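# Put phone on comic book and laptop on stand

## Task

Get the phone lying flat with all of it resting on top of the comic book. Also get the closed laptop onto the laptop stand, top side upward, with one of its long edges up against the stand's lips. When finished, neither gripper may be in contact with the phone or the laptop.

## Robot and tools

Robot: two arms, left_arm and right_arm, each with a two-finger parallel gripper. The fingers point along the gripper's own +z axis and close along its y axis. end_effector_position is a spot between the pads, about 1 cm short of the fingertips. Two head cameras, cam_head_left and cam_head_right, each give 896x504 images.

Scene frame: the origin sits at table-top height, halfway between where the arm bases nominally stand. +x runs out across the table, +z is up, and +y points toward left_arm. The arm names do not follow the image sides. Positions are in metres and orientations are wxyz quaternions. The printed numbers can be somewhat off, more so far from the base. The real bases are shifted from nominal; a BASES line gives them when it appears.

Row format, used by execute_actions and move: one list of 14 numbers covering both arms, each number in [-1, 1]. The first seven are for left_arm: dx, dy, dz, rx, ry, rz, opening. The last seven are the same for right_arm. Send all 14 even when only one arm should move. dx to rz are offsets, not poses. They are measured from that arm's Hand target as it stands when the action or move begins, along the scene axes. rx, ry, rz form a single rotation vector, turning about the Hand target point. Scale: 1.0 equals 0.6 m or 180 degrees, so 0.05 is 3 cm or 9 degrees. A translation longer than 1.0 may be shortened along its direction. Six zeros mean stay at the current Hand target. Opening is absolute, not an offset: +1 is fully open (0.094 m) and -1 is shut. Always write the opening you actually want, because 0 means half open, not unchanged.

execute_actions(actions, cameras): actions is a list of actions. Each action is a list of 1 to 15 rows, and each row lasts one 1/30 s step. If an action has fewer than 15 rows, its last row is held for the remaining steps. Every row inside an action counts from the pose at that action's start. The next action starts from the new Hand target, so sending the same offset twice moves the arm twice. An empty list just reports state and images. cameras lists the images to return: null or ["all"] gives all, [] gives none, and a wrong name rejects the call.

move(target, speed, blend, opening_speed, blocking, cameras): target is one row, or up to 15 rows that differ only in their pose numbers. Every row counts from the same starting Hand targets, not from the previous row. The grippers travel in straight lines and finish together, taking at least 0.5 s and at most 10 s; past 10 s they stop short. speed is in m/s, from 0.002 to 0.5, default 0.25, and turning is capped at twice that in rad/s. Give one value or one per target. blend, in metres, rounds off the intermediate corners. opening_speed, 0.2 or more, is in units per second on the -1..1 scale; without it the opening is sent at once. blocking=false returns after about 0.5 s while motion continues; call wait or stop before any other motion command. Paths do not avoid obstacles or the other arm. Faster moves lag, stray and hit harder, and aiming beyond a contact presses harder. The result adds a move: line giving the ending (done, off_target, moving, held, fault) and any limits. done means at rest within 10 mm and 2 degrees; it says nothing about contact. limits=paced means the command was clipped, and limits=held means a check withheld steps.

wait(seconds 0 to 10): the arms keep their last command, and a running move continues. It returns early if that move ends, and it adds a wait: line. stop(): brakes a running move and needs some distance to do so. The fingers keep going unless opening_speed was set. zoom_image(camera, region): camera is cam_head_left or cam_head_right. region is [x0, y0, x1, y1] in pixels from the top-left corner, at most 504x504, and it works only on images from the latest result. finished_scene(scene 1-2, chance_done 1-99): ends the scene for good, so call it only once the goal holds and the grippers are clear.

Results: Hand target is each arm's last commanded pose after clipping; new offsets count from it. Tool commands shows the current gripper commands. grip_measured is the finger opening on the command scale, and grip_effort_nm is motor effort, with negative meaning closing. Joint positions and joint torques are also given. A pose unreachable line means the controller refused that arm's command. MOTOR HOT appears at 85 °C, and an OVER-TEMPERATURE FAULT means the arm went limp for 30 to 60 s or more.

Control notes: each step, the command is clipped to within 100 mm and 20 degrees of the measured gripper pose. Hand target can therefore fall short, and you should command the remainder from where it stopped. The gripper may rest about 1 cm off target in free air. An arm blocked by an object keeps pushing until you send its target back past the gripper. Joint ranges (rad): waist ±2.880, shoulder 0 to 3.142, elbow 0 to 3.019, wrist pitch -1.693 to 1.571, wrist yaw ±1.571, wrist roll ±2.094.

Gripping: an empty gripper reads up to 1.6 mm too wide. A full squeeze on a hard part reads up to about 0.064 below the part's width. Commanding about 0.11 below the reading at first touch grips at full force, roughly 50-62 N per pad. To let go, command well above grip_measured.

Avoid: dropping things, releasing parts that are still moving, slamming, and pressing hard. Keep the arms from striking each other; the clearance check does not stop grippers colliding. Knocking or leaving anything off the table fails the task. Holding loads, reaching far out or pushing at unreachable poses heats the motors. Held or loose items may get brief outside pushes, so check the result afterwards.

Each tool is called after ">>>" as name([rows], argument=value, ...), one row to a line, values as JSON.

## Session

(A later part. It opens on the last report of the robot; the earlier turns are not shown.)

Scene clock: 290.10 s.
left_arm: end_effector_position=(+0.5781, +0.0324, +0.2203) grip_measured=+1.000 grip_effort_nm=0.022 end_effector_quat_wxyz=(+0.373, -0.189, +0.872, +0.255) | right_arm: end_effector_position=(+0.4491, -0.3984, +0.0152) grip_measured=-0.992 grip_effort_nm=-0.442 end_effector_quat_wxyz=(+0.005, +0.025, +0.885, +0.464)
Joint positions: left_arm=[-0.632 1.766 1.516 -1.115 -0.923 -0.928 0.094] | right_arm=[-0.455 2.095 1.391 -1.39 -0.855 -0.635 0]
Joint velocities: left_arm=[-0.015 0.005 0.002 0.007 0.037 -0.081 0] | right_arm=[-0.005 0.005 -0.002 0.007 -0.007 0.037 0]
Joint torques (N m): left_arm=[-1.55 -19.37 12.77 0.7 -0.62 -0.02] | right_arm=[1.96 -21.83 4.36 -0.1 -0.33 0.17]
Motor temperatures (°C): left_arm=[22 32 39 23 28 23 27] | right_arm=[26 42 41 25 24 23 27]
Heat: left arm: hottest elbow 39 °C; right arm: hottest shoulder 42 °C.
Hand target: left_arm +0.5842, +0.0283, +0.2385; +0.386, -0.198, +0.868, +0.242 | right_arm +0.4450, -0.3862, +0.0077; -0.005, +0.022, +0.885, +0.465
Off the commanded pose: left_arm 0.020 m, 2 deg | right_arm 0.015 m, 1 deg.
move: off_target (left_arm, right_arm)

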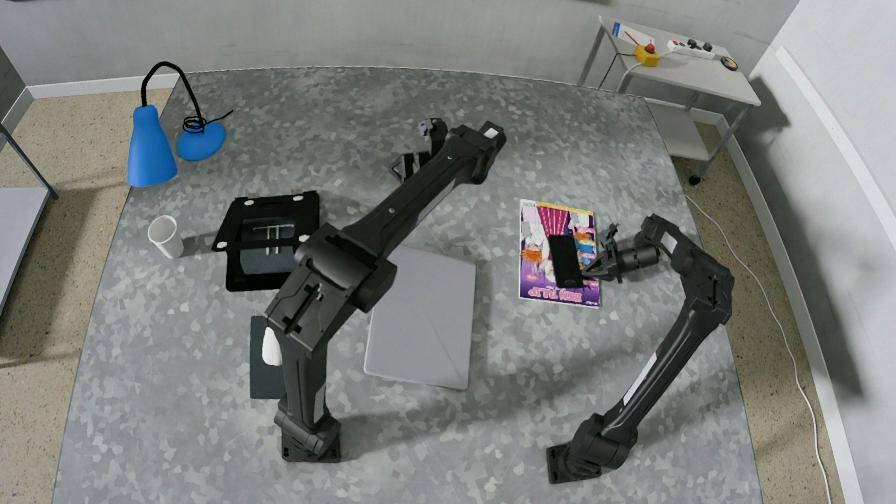

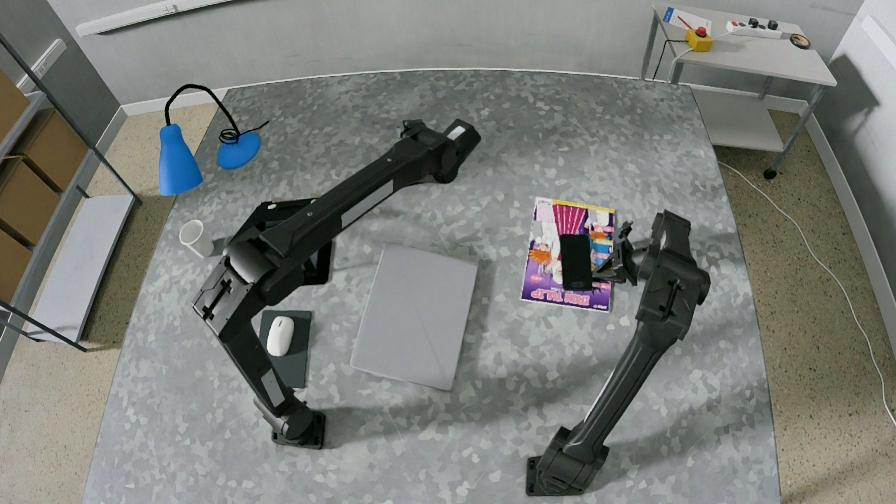

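>>> move([
  [0,0,0,0,0,0,1,-0.01,-0.12,0.01,0,0,0,-1],
  [0,0,0,0,0,0,1,-0.01,-0.16,0.25,0,0,0,-1],
], speed=0.12)

>>> zoom_image(camera="cam_head_left", region=[515, 205, 635, 325])

>>> zoom_image(camera="cam_head_left", region=[180, 150, 500, 420])

>>> zoom_image(camera="cam_head_right", region=[180, 150, 500, 420])

Scene clock: 295.73 s.
left_arm: end_effector_position=(+0.5781, +0.0324, +0.2203) grip_measured=+1.000 grip_effort_nm=0.022 end_effector_quat_wxyz=(+0.373, -0.189, +0.872, +0.255) | right_arm: end_effector_position=(+0.4333, -0.4686, +0.1412) grip_measured=-0.992 grip_effort_nm=-0.442 end_effector_quat_wxyz=(+0.031, +0.048, +0.899, +0.433)
Joint positions: left_arm=[-0.632 1.766 1.516 -1.115 -0.923 -0.928 0.094] | right_arm=[-0.583 1.921 1.518 -1.67 -0.781 -0.682 0]
Joint velocities: left_arm=[-0.015 -0.005 -0.012 0.007 0.007 0.022 0] | right_arm=[-0.015 -0.005 0.002 -0.007 -0.037 0.007 -0.001]
Joint torques (N m): left_arm=[-2.2 -19.72 12.75 0.58 -0.59 0.01] | right_arm=[-0.32 -22.07 10.69 -1.07 -0.47 0.17]
Motor temperatures (°C): left_arm=[22 32 39 23 28 23 27] | right_arm=[26 41 41 25 24 23 27]
Heat: left arm: hottest elbow 39 °C; right arm: hottest shoulder 41 °C.
Hand target: left_arm +0.5842, +0.0283, +0.2385; +0.386, -0.198, +0.868, +0.242 | right_arm +0.4428, -0.4818, +0.1587; -0.005, +0.021, +0.886, +0.464
Off the commanded pose: left_arm 0.020 m, 2 deg | right_arm 0.022 m, 6 deg.
joint sent to its limit (right arm) — joint 4 (wrist pitch), lower limit. The joint targets are off in orientation, not in position.
move: off_target (left_arm, right_arm)

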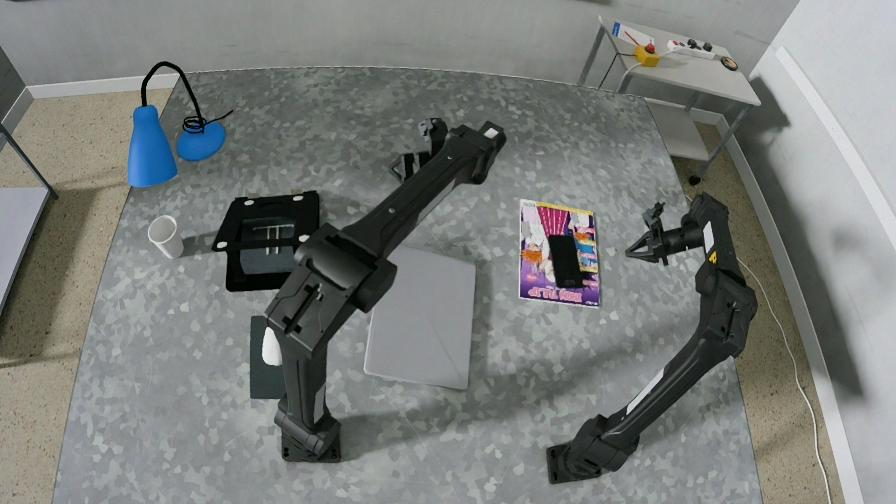

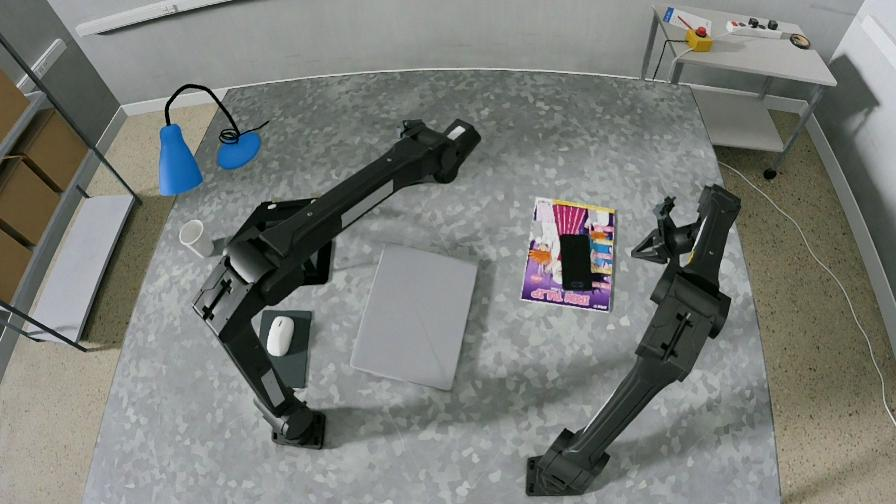

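Scaled by 4.200.

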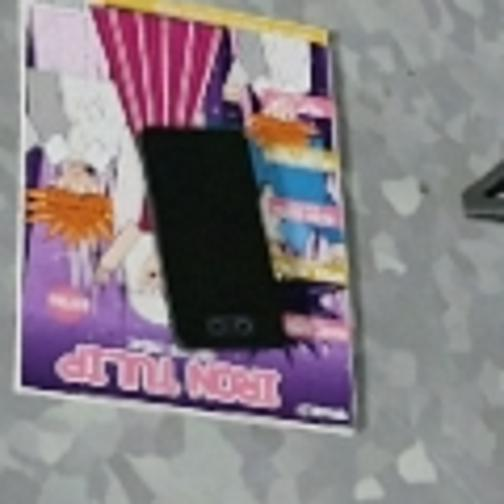

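Scaled by 1.575.

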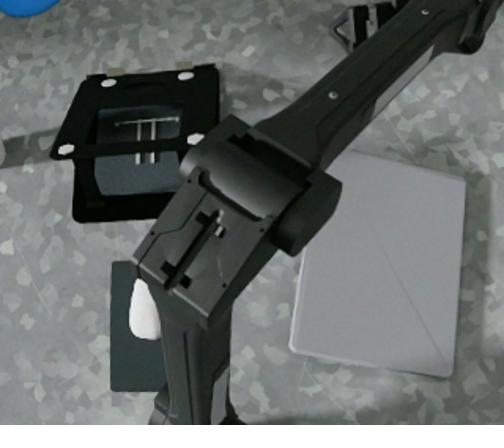

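Scaled by 1.575.

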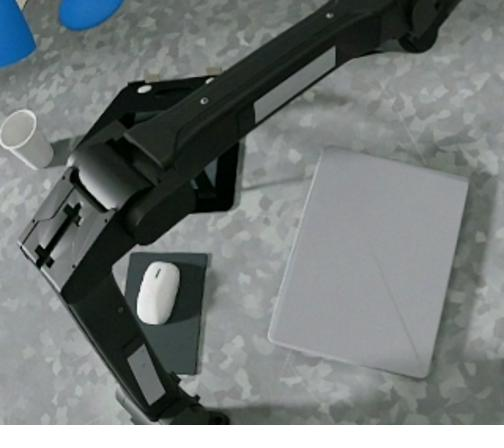

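>>> move(target=[-0.242,0.198,-0.13,-0.161,0.257,-0.132,-1,-0.072,0.586,0.052,-0.307,-0.003,0.014,-1], speed=0.2)

Scene clock: 350.43 s.
left_arm: end_effector_position=(+0.4440, +0.1441, +0.1549) grip_measured=-0.987 grip_effort_nm=-0.701 end_effector_quat_wxyz=(-0.007, -0.001, +1.000, +0.008) | right_arm: end_effector_position=(+0.3825, -0.1352, +0.1793) grip_measured=-0.992 grip_effort_nm=-0.432 end_effector_quat_wxyz=(-0.019, -0.007, +1.000, +0.001)
Joint positions: left_arm=[-0.267 1.499 1.2 -1.29 -0.012 -0.241 0.001] | right_arm=[0.395 1.555 1.329 -1.381 -0.016 0.386 0]
Joint velocities: left_arm=[-0.015 -0.005 -0.002 -0.017 -0.022 -0.051 -0.001] | right_arm=[-0.005 -0.015 0.007 -0.002 0.037 -0.007 -0.001]
Joint torques (N m): left_arm=[-0.38 -15.85 8.72 0.01 0.05 0.05] | right_arm=[0.91 -13.98 12.72 -0.25 0.12 0.21]
Motor temperatures (°C): left_arm=[22 32 39 23 28 23 27] | right_arm=[26 40 47 25 25 23 26]
Heat: left arm: hottest elbow 39 °C; right arm: hottest elbow 47 °C.
Hand target: left_arm +0.4393, +0.1494, +0.1620; -0.004, -0.002, +1.000, +0.005 | right_arm +0.3994, -0.1263, +0.1876; -0.011, -0.005, +1.000, +0.003
Off the commanded pose: left_arm 0.008 m, 1 deg | right_arm 0.021 m, 2 deg.
move: off_target (right_arm)

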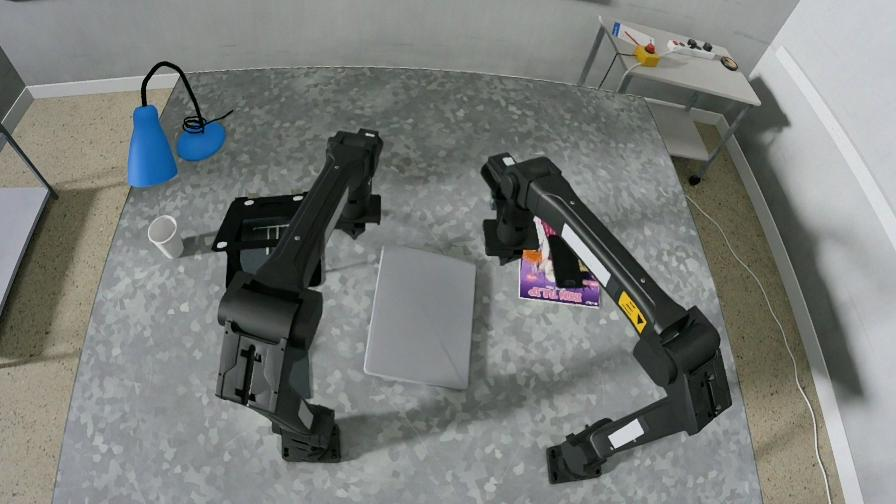

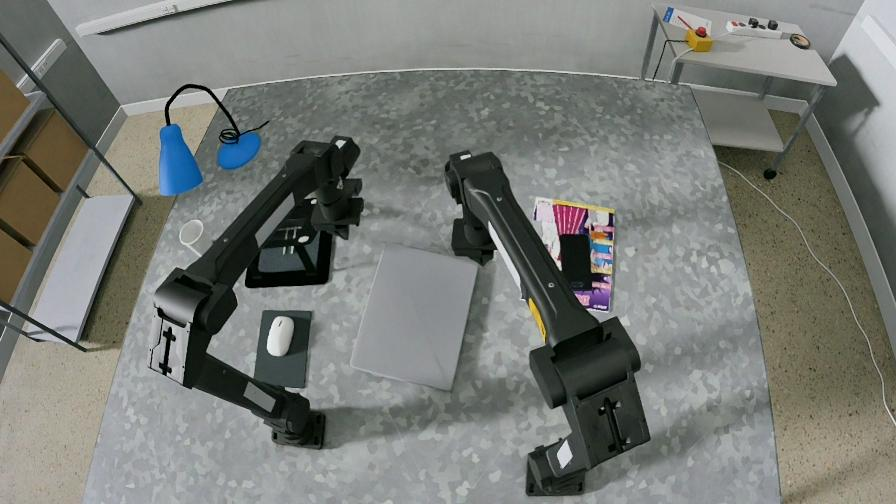

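>>> zoom_image(camera="cam_head_left", region=[320, 190, 560, 330])

>>> zoom_image(camera="cam_head_right", region=[300, 190, 540, 330])

Scaled by 2.100.

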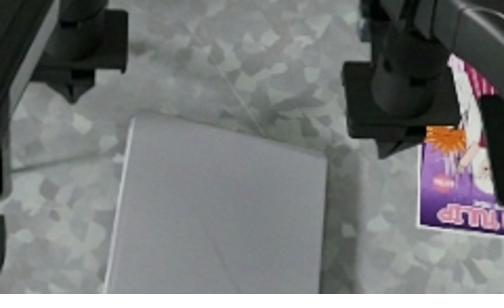

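Scaled by 2.100.

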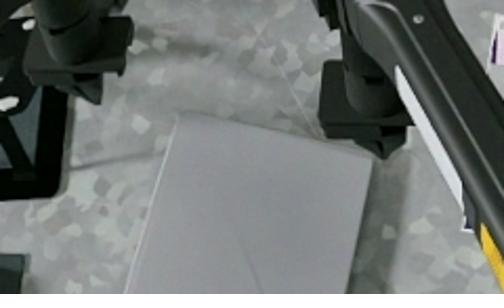

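>>> move(target=[0.022,-0.050,-0.22,0,0,0,-1,0,0.0,-0.25,0,0,0,-1], speed=0.15)

>>> zoom_image(camera="cam_head_left", region=[320, 190, 560, 330])

>>> zoom_image(camera="cam_head_right", region=[300, 190, 540, 330])

Scene clock: 365.33 s.
left_arm: end_effector_position=(+0.4523, +0.1247, +0.0350) grip_measured=-0.987 grip_effort_nm=-0.701 end_effector_quat_wxyz=(-0.003, -0.003, +1.000, +0.006) | right_arm: end_effector_position=(+0.4016, -0.1272, +0.0534) grip_measured=-0.992 grip_effort_nm=-0.432 end_effector_quat_wxyz=(+0.000, -0.007, +1.000, +0.009)
Joint positions: left_arm=[-0.306 1.668 1.054 -0.967 -0.011 -0.283 0.001] | right_arm=[0.395 1.704 1.16 -1.02 -0.016 0.387 0]
Joint velocities: left_arm=[-0.005 0.005 -0.007 -0.022 -0.11 0.051 -0.001] | right_arm=[-0.015 -0.015 -0.007 -0.002 -0.051 -0.066 0.001]
Joint torques (N m): left_arm=[-2.43 -14.68 7.79 0.73 0.11 -0.1] | right_arm=[0.56 -15.38 6.93 0.5 0.12 0.18]
Motor temperatures (°C): left_arm=[22 31 39 23 27 23 27] | right_arm=[26 40 50 25 24 23 26]
Heat: left arm: hottest elbow 39 °C; right arm: hottest elbow 50 °C.
Hand target: left_arm +0.4503, +0.1185, +0.0305; -0.004, -0.002, +1.000, +0.005 | right_arm +0.3987, -0.1288, +0.0375; -0.011, -0.005, +1.000, +0.003
Off the commanded pose: left_arm 0.007 m, 0 deg | right_arm 0.016 m, 2 deg.
move: off_target (right_arm)

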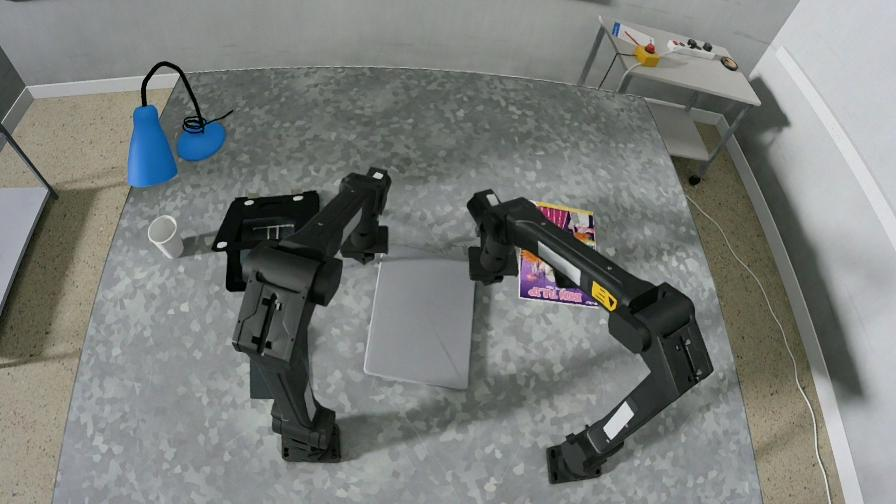

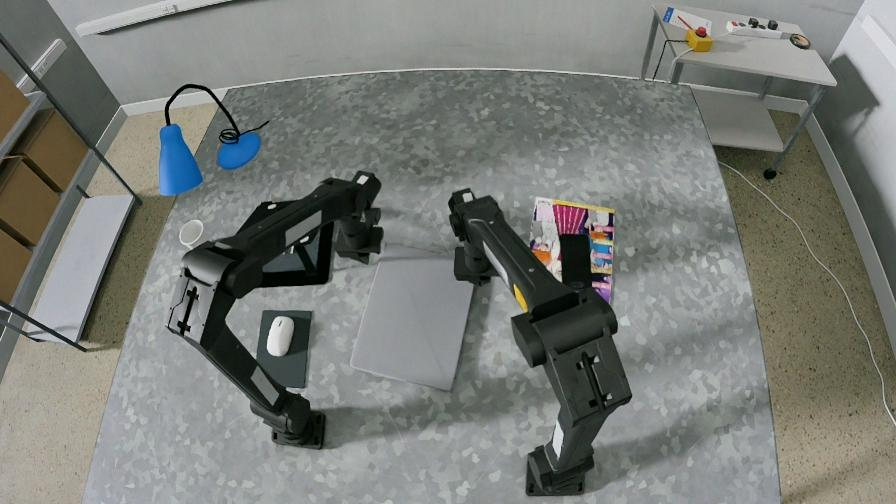

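Scaled by 2.100.

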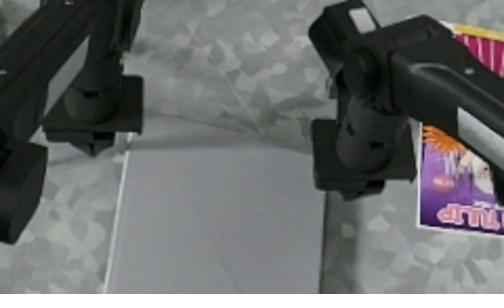

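Scaled by 2.100.

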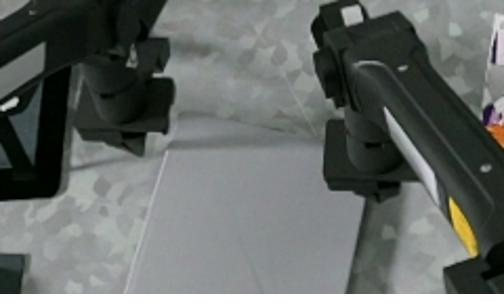

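>>> execute_actions(actions=[])

Scene clock: 379.17 s.
left_arm: end_effector_position=(+0.4523, +0.1247, +0.0350) grip_measured=-0.987 grip_effort_nm=-0.696 end_effector_quat_wxyz=(-0.003, -0.003, +1.000, +0.006) | right_arm: end_effector_position=(+0.4016, -0.1272, +0.0534) grip_measured=-0.992 grip_effort_nm=-0.437 end_effector_quat_wxyz=(+0.000, -0.007, +1.000, +0.009)
Joint positions: left_arm=[-0.306 1.668 1.054 -0.967 -0.011 -0.284 0.001] | right_arm=[0.395 1.704 1.16 -1.02 -0.016 0.387 0]
Joint velocities: left_arm=[-0.005 -0.005 -0.017 -0.007 0.022 -0.007 0.002] | right_arm=[0.005 -0.024 -0.002 0.002 -0.037 -0.081 0]
Joint torques (N m): left_arm=[-2.78 -14.51 7.91 0.66 0.12 -0.09] | right_arm=[0.5 -15.5 6.79 0.54 0.12 0.18]
Motor temperatures (°C): left_arm=[22 30 38 23 27 23 27] | right_arm=[26 39 47 25 24 23 26]
Heat: left arm: hottest elbow 38 °C; right arm: hottest elbow 47 °C.
Hand target: left_arm +0.4503, +0.1185, +0.0305; -0.004, -0.002, +1.000, +0.005 | right_arm +0.3987, -0.1288, +0.0375; -0.011, -0.005, +1.000, +0.003
Tool commands: left_gripper/opening=-1.0 right_gripper/opening=-1.0
Off the commanded pose: left_arm 0.007 m, 0 deg | right_arm 0.016 m, 2 deg.

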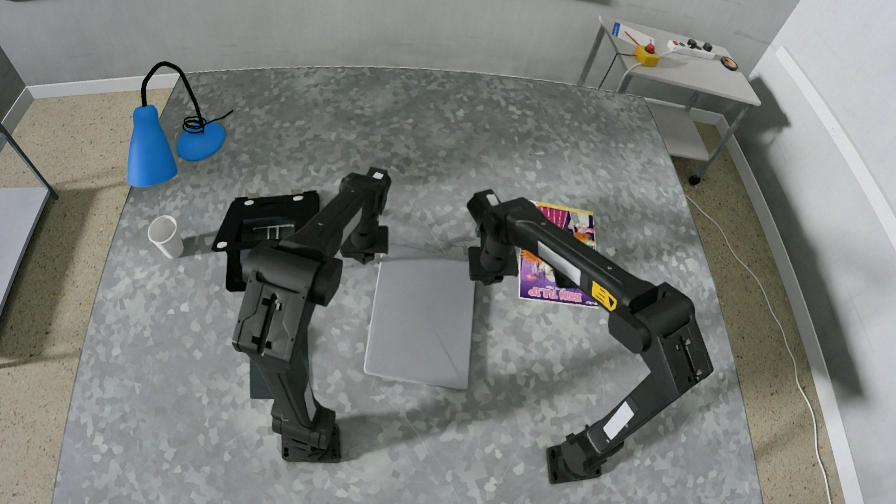

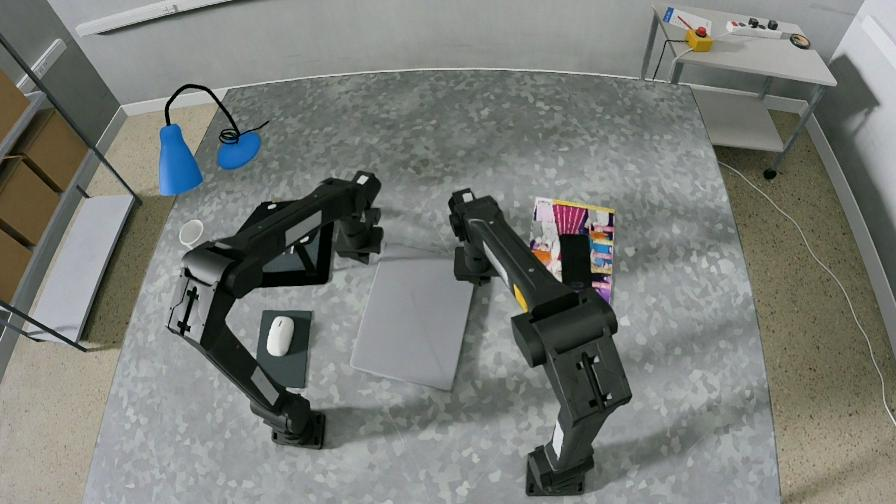

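>>> move(target=[0,0,0,0,0,0,-1,-0.255,0.06,0.05,0,0,0,-1], speed=0.15, cameras=["cam_head_left"])

Scene clock: 412.47 s.
left_arm: end_effector_position=(+0.4523, +0.1247, +0.0350) grip_measured=-0.987 grip_effort_nm=-0.701 end_effector_quat_wxyz=(-0.003, -0.003, +1.000, +0.006) | right_arm: end_effector_position=(+0.2546, -0.0879, +0.0679) grip_measured=-0.992 grip_effort_nm=-0.432 end_effector_quat_wxyz=(-0.008, -0.004, +1.000, +0.006)
Joint positions: left_arm=[-0.306 1.668 1.054 -0.967 -0.011 -0.284 0.001] | right_arm=[0.656 1.434 0.879 -1.021 -0.019 0.653 0]
Joint velocities: left_arm=[-0.005 -0.005 -0.007 -0.002 -0.007 -0.007 -0.001] | right_arm=[-0.005 0.015 -0.012 0.002 -0.051 0.022 -0.001]
Joint torques (N m): left_arm=[-2.2 -13.8 7.69 0.73 0.07 -0.09] | right_arm=[1.32 -13.63 6.34 -0.24 0.06 0.22]
Motor temperatures (°C): left_arm=[22 30 37 23 27 23 27] | right_arm=[26 38 44 25 24 23 26]
Heat: left arm: hottest elbow 37 °C; right arm: hottest elbow 44 °C.
Hand target: left_arm +0.4503, +0.1185, +0.0305; -0.004, -0.002, +1.000, +0.005 | right_arm +0.2455, -0.0903, +0.0676; -0.013, -0.005, +1.000, +0.002
Off the commanded pose: left_arm 0.008 m, 0 deg | right_arm 0.010 m, 1 deg.
move: done
Images, in order (width x height): cam_head_left 896x504.

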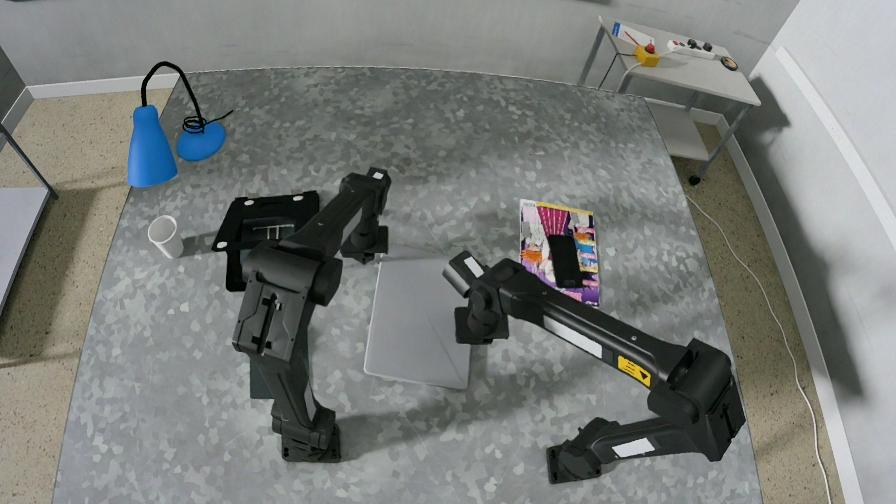

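>>> zoom_image(camera="cam_head_left", region=[330, 230, 530, 400])

>>> zoom_image(camera="cam_head_right", region=[330, 230, 530, 400])

Scaled by 2.520.

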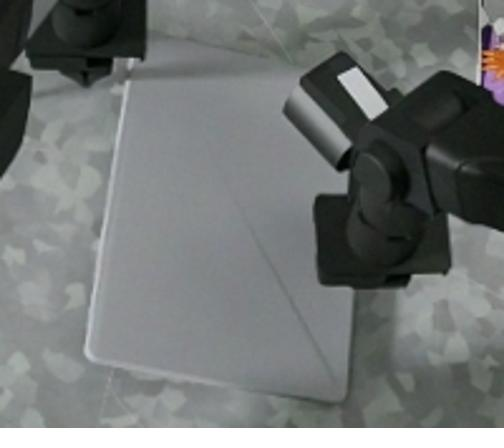

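This scene's latest camera images include none from cam_head_right. They are from: cam_head_left. cam_head_right's image comes with the result of a call that names it in "cameras".

>>> move(target=[0,0,-0.0225,0,0,0,-1,-0.05,-0.01,-0.093,0,0,0,-1], speed=0.1)

>>> zoom_image(camera="cam_head_right", region=[320, 220, 520, 400])

>>> zoom_image(camera="cam_head_left", region=[330, 230, 530, 400])

Scene clock: 420.97 s.
left_arm: end_effector_position=(+0.4543, +0.1241, +0.0244) grip_measured=-0.987 grip_effort_nm=-0.696 end_effector_quat_wxyz=(+0.001, -0.004, +1.000, +0.005) | right_arm: end_effector_position=(+0.2224, -0.0968, +0.0224) grip_measured=-0.992 grip_effort_nm=-0.437 end_effector_quat_wxyz=(-0.004, -0.003, +1.000, +0.009)
Joint positions: left_arm=[-0.306 1.685 1.043 -0.931 -0.011 -0.284 0.001] | right_arm=[0.694 1.434 0.732 -0.864 -0.019 0.694 0]
Joint velocities: left_arm=[0.005 -0.015 -0.002 -0.007 -0.066 -0.007 0.001] | right_arm=[0.005 0.005 0.007 -0.007 0.022 0.081 0]
Joint torques (N m): left_arm=[-2.73 -13.68 7.38 0.76 0.05 -0.09] | right_arm=[1.49 -9.76 5.76 0.51 0.03 0.25]
Motor temperatures (°C): left_arm=[22 30 37 23 27 23 27] | right_arm=[26 39 43 25 24 23 26]
Heat: left arm: hottest elbow 37 °C; right arm: hottest elbow 43 °C.
Hand target: left_arm +0.4503, +0.1184, +0.0171; -0.004, -0.002, +1.000, +0.005 | right_arm +0.2152, -0.0970, +0.0119; -0.013, -0.005, +1.000, +0.002
Off the commanded pose: left_arm 0.010 m, 1 deg | right_arm 0.013 m, 1 deg.
move: off_target (right_arm)

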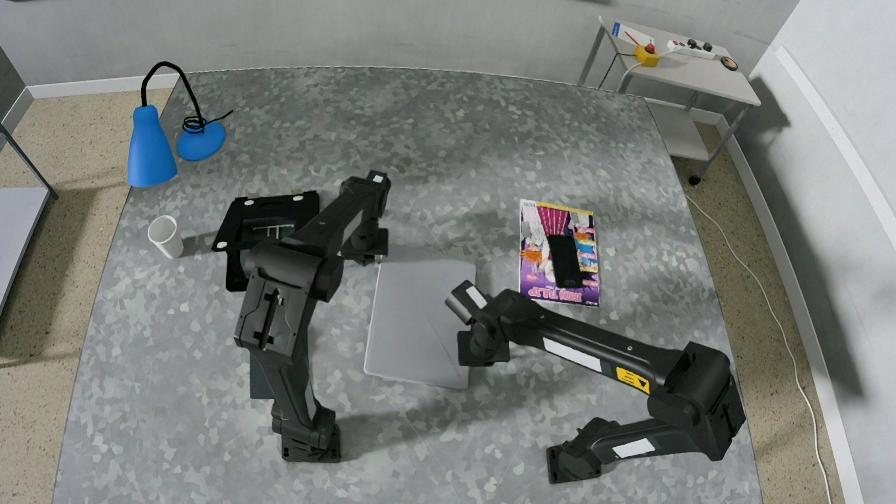

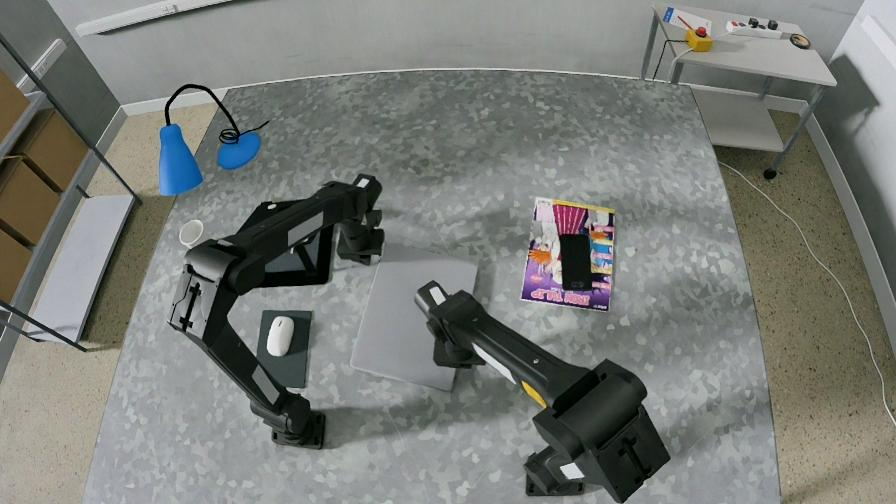

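Scaled by 2.520.

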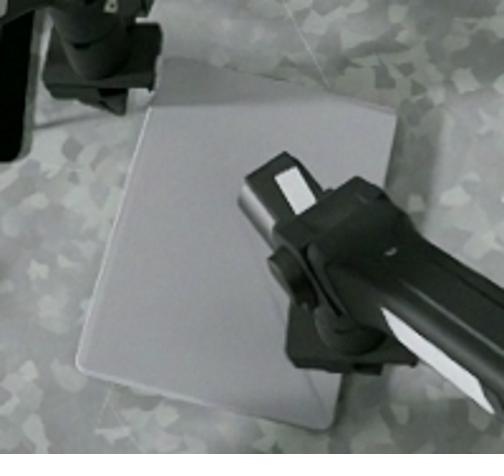

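Scaled by 2.520.

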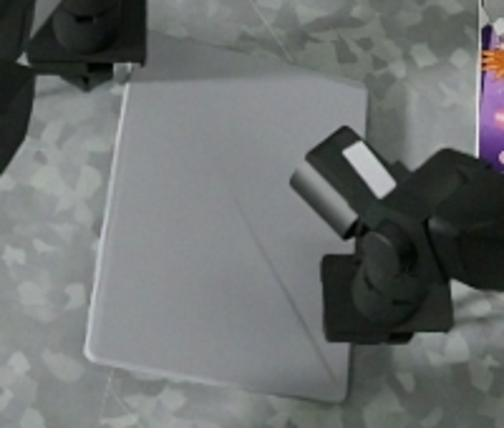

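>>> move(target=[-0.01,-0.067,-0.010,0,0,0,-1,0.012,0.067,-0.006,0,0,0,-1], speed=0.08, cameras=["cam_head_left"])

>>> zoom_image(camera="cam_head_left", region=[330, 230, 530, 400])

Scene clock: 424.73 s.
left_arm: end_effector_position=(+0.4464, +0.0940, +0.0190) grip_measured=-0.987 grip_effort_nm=-0.686 end_effector_quat_wxyz=(+0.001, -0.010, +1.000, +0.007) | right_arm: end_effector_position=(+0.2105, -0.0827, +0.0104) grip_measured=-0.992 grip_effort_nm=-0.432 end_effector_quat_wxyz=(-0.018, +0.004, +1.000, -0.010)
Joint positions: left_arm=[-0.378 1.698 1.043 -0.918 -0.014 -0.369 0.001] | right_arm=[0.755 1.488 0.749 -0.87 -0.01 0.768 0]
Joint velocities: left_arm=[-0.005 -0.005 -0.002 -0.007 -0.022 -0.022 0.001] | right_arm=[0.005 -0.005 0.002 -0.017 -0.022 -0.051 0.001]
Joint torques (N m): left_arm=[-3.6 -13.1 8.73 0.81 0.2 -0.16] | right_arm=[2.14 -8.12 10.19 0.76 -0.32 0.2]
Motor temperatures (°C): left_arm=[22 30 37 23 27 23 27] | right_arm=[26 39 43 25 24 23 26]
Heat: left arm: hottest elbow 37 °C; right arm: hottest elbow 43 °C.
Hand target: left_arm +0.4439, +0.0783, +0.0115; -0.003, -0.002, +1.000, +0.005 | right_arm +0.2227, -0.0570, +0.0077; -0.013, -0.005, +1.000, +0.002
Off the commanded pose: left_arm 0.018 m, 1 deg | right_arm 0.029 m, 2 deg.
move: off_target (left_arm, right_arm)
Images, in order (width x height): cam_head_left 896x504.

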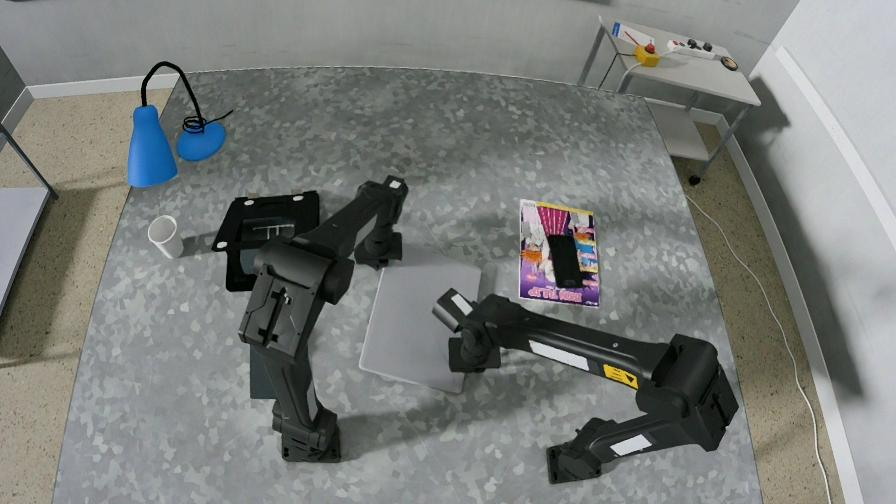

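Scaled by 2.520.

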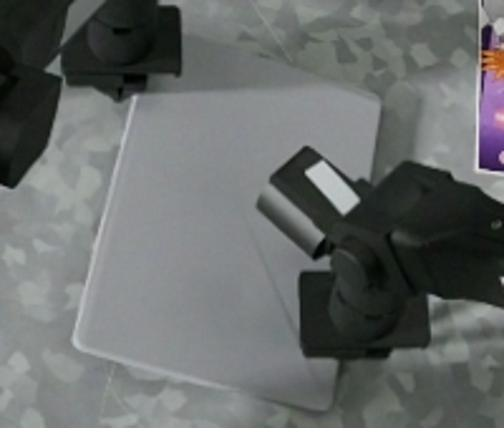

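>>> move(target=[-0.025,-0.08,0,0,0,0,-1,0.032,0.077,0.008,0,0,0,-1], speed=0.08, cameras=["cam_head_left"])

>>> zoom_image(camera="cam_head_left", region=[330, 230, 530, 400])

Scene clock: 432.27 s.
left_arm: end_effector_position=(+0.4442, +0.0725, +0.0209) grip_measured=-0.987 grip_effort_nm=-0.672 end_effector_quat_wxyz=(+0.015, -0.034, +0.999, +0.014) | right_arm: end_effector_position=(+0.2057, -0.0625, +0.0112) grip_measured=-0.992 grip_effort_nm=-0.422 end_effector_quat_wxyz=(-0.046, +0.005, +0.998, -0.039)
Joint positions: left_arm=[-0.435 1.698 1.049 -0.906 -0.039 -0.473 0.001] | right_arm=[0.805 1.563 0.834 -0.962 -0.014 0.819 0]
Joint velocities: left_arm=[0.005 -0.005 -0.012 0.002 0.051 0.022 0] | right_arm=[-0.005 -0.005 -0.002 -0.002 -0.007 -0.051 -0.001]
Joint torques (N m): left_arm=[-7.36 -12.63 9.46 0.03 1.18 -0.18] | right_arm=[1.96 -8.7 13.34 2.1 -0.23 0.12]
Motor temperatures (°C): left_arm=[22 30 36 23 27 23 27] | right_arm=[26 38 44 25 24 23 26]
Heat: left arm: hottest elbow 36 °C; right arm: hottest elbow 44 °C.
Hand target: left_arm +0.4284, +0.0305, +0.0119; -0.003, -0.002, +1.000, +0.004 | right_arm +0.2423, -0.0107, +0.0118; -0.014, -0.005, +1.000, +0.002
Off the commanded pose: left_arm 0.046 m, 4 deg | right_arm 0.063 m, 6 deg.
move: off_target (left_arm, right_arm)
Images, in order (width x height): cam_head_left 896x504.

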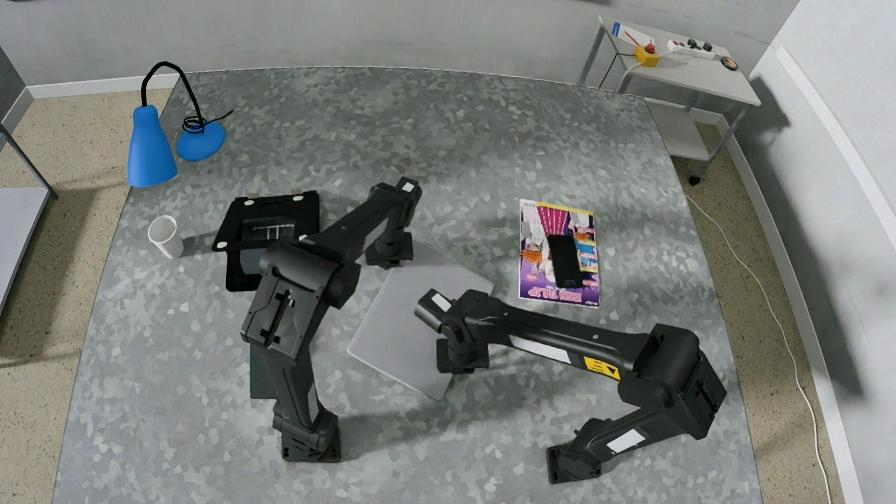

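Scaled by 2.520.

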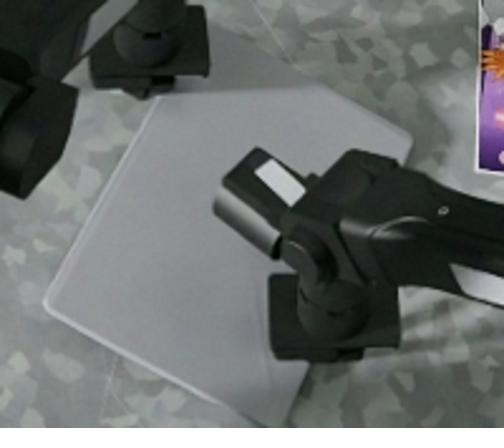

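>>> move(target=[-0.034,-0.038,0,0,0,0,-1,0.037,0.035,0.01,0,0,0,-1], speed=0.08, cameras=["cam_head_left"])

>>> zoom_image(camera="cam_head_left", region=[330, 230, 530, 400])

Scene clock: 437.63 s.
left_arm: end_effector_position=(+0.4447, +0.0612, +0.0217) grip_measured=-0.987 grip_effort_nm=-0.667 end_effector_quat_wxyz=(+0.028, -0.050, +0.998, +0.017) | right_arm: end_effector_position=(+0.2012, -0.0580, +0.0125) grip_measured=-0.992 grip_effort_nm=-0.422 end_effector_quat_wxyz=(-0.077, +0.001, +0.995, -0.060)
Joint positions: left_arm=[-0.464 1.698 1.051 -0.89 -0.056 -0.534 0.001] | right_arm=[0.816 1.606 0.882 -1.04 -0.03 0.819 0]
Joint velocities: left_arm=[-0.005 -0.005 -0.002 -0.017 0.051 -0.051 0] | right_arm=[0.015 0.005 -0.007 -0.027 0.007 0.051 0]
Joint torques (N m): left_arm=[-10.4 -14.15 7.3 -0.57 1.79 -0.19] | right_arm=[0.79 -9.88 16.05 2.95 0.33 0.12]
Motor temperatures (°C): left_arm=[22 30 37 23 28 23 27] | right_arm=[26 38 44 25 24 23 26]
Heat: left arm: hottest elbow 37 °C; right arm: hottest elbow 44 °C.
Hand target: left_arm +0.4079, +0.0079, +0.0122; -0.003, -0.002, +1.000, +0.004 | right_arm +0.2645, +0.0101, +0.0175; -0.014, -0.005, +1.000, +0.001
Off the commanded pose: left_arm 0.066 m, 7 deg | right_arm 0.093 m, 10 deg.
move: off_target (left_arm, right_arm)
Images, in order (width x height): cam_head_left 896x504.

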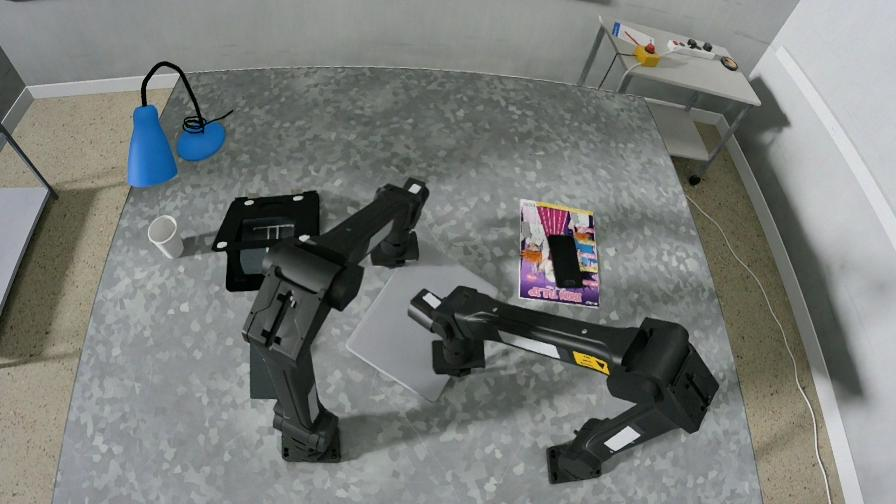

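Scaled by 2.520.

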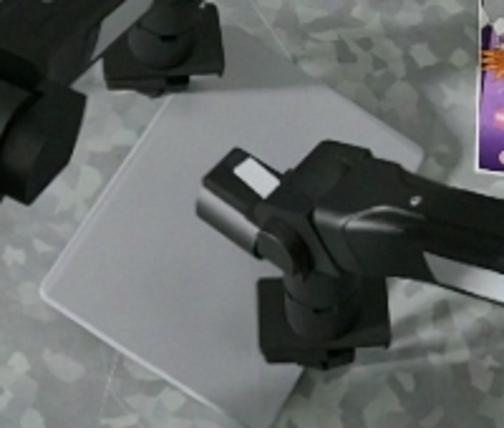

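>>> move([
  [0.03,0.1,0.0,0,0,0,-1,-0.1,-0.12,0,0,0,0,-1],
  [0.03,0.15,0.2,0,0,0,-1,-0.1,-0.15,0.2,0,0,0,-1],
], speed=0.15, cameras=["cam_head_left"])

Scene clock: 453.03 s.
left_arm: end_effector_position=(+0.4049, +0.1012, +0.1046) grip_measured=-0.987 grip_effort_nm=-0.657 end_effector_quat_wxyz=(-0.034, +0.000, +0.999, +0.018) | right_arm: end_effector_position=(+0.1877, -0.0869, +0.1193) grip_measured=-0.992 grip_effort_nm=-0.422 end_effector_quat_wxyz=(-0.030, -0.007, +0.999, -0.015)
Joint positions: left_arm=[-0.394 1.523 1.084 -1.209 -0.009 -0.366 0.001] | right_arm=[0.789 1.272 0.874 -1.237 -0.022 0.779 0]
Joint velocities: left_arm=[0.005 -0.005 0.002 -0.012 -0.037 -0.022 0] | right_arm=[0.005 -0.005 -0.007 -0.007 0.022 -0.007 -0.001]
Joint torques (N m): left_arm=[-0.15 -14.86 14.61 -0.12 0.01 0.09] | right_arm=[-0.5 -10.23 11.67 -0.36 0.11 0.09]
Motor temperatures (°C): left_arm=[23 30 37 23 30 23 27] | right_arm=[26 38 48 25 24 23 26]
Heat: left arm: hottest elbow 37 °C; right arm: hottest elbow 48 °C.
Hand target: left_arm +0.4285, +0.0980, +0.1313; -0.004, -0.002, +1.000, +0.005 | right_arm +0.2036, -0.0773, +0.1388; -0.013, -0.005, +1.000, +0.002
Off the commanded pose: left_arm 0.035 m, 4 deg | right_arm 0.026 m, 3 deg.
move: off_target (left_arm, right_arm)
Images, in order (width x height): cam_head_left 896x504.

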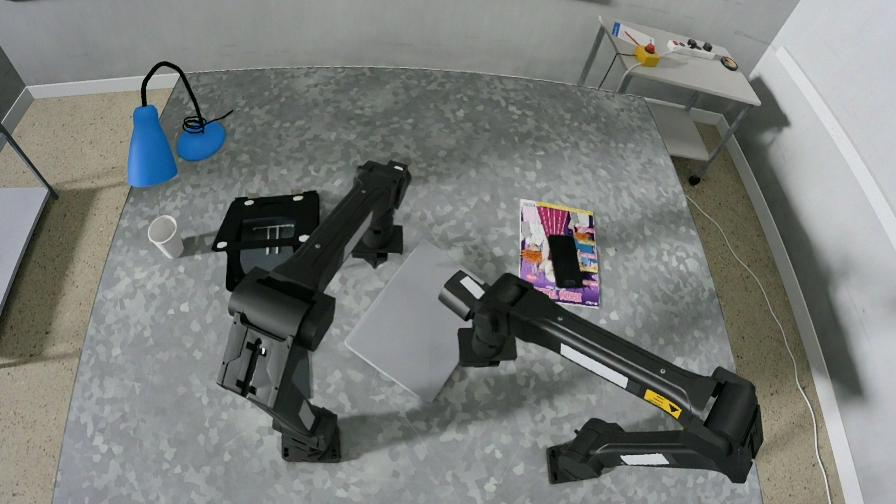

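>>> move([
  [-0.25,-0.10,0,0,0,0,-1,0,-0.2,0,0,0,0,-1],
  [-0.49,-0.205,0,0,0,0,-1,0,-0.25,0,0,0,0,-1],
], speed=0.2, blend=0.03)

Scene clock: 463.03 s.
left_arm: end_effector_position=(+0.1381, -0.0246, +0.1322) grip_measured=-0.987 grip_effort_nm=-0.662 end_effector_quat_wxyz=(-0.004, -0.003, +1.000, +0.001) | right_arm: end_effector_position=(+0.2097, -0.2216, +0.1433) grip_measured=-0.992 grip_effort_nm=-0.427 end_effector_quat_wxyz=(-0.006, -0.008, +1.000, +0.005)
Joint positions: left_arm=[-1.217 1.146 0.811 -1.24 0.008 -1.196 0.001] | right_arm=[0.349 1.039 0.768 -1.307 -0.014 0.339 0]
Joint velocities: left_arm=[-0.005 0.005 -0.002 -0.002 0.037 -0.022 -0.001] | right_arm=[-0.005 -0.015 -0.007 -0.022 -0.037 -0.051 0]
Joint torques (N m): left_arm=[-2.26 -8.64 9.22 0.05 -0.18 -0.08] | right_arm=[-0.38 -7.94 7.32 -0.23 0.09 0.08]
Motor temperatures (°C): left_arm=[23 29 37 23 29 23 27] | right_arm=[26 38 49 25 24 23 26]
Heat: left arm: hottest elbow 37 °C; right arm: hottest elbow 49 °C.
Hand target: left_arm +0.1334, -0.0224, +0.1344; -0.003, -0.002, +1.000, +0.001 | right_arm +0.2033, -0.2277, +0.1411; -0.011, -0.005, +1.000, +0.003
Off the commanded pose: left_arm 0.004 m, 1 deg | right_arm 0.010 m, 1 deg.
move: done

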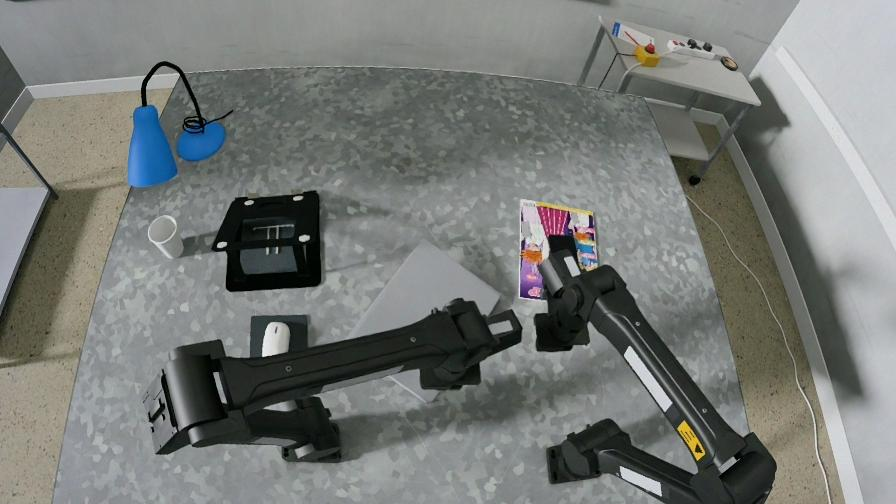

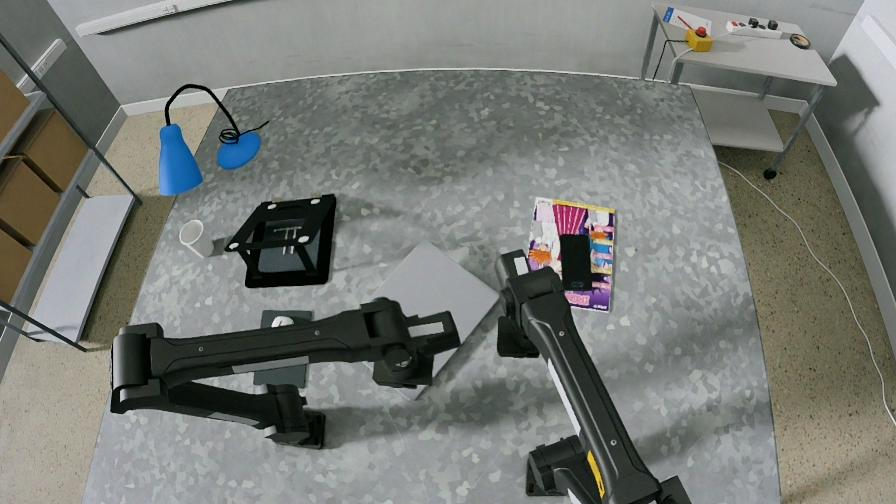

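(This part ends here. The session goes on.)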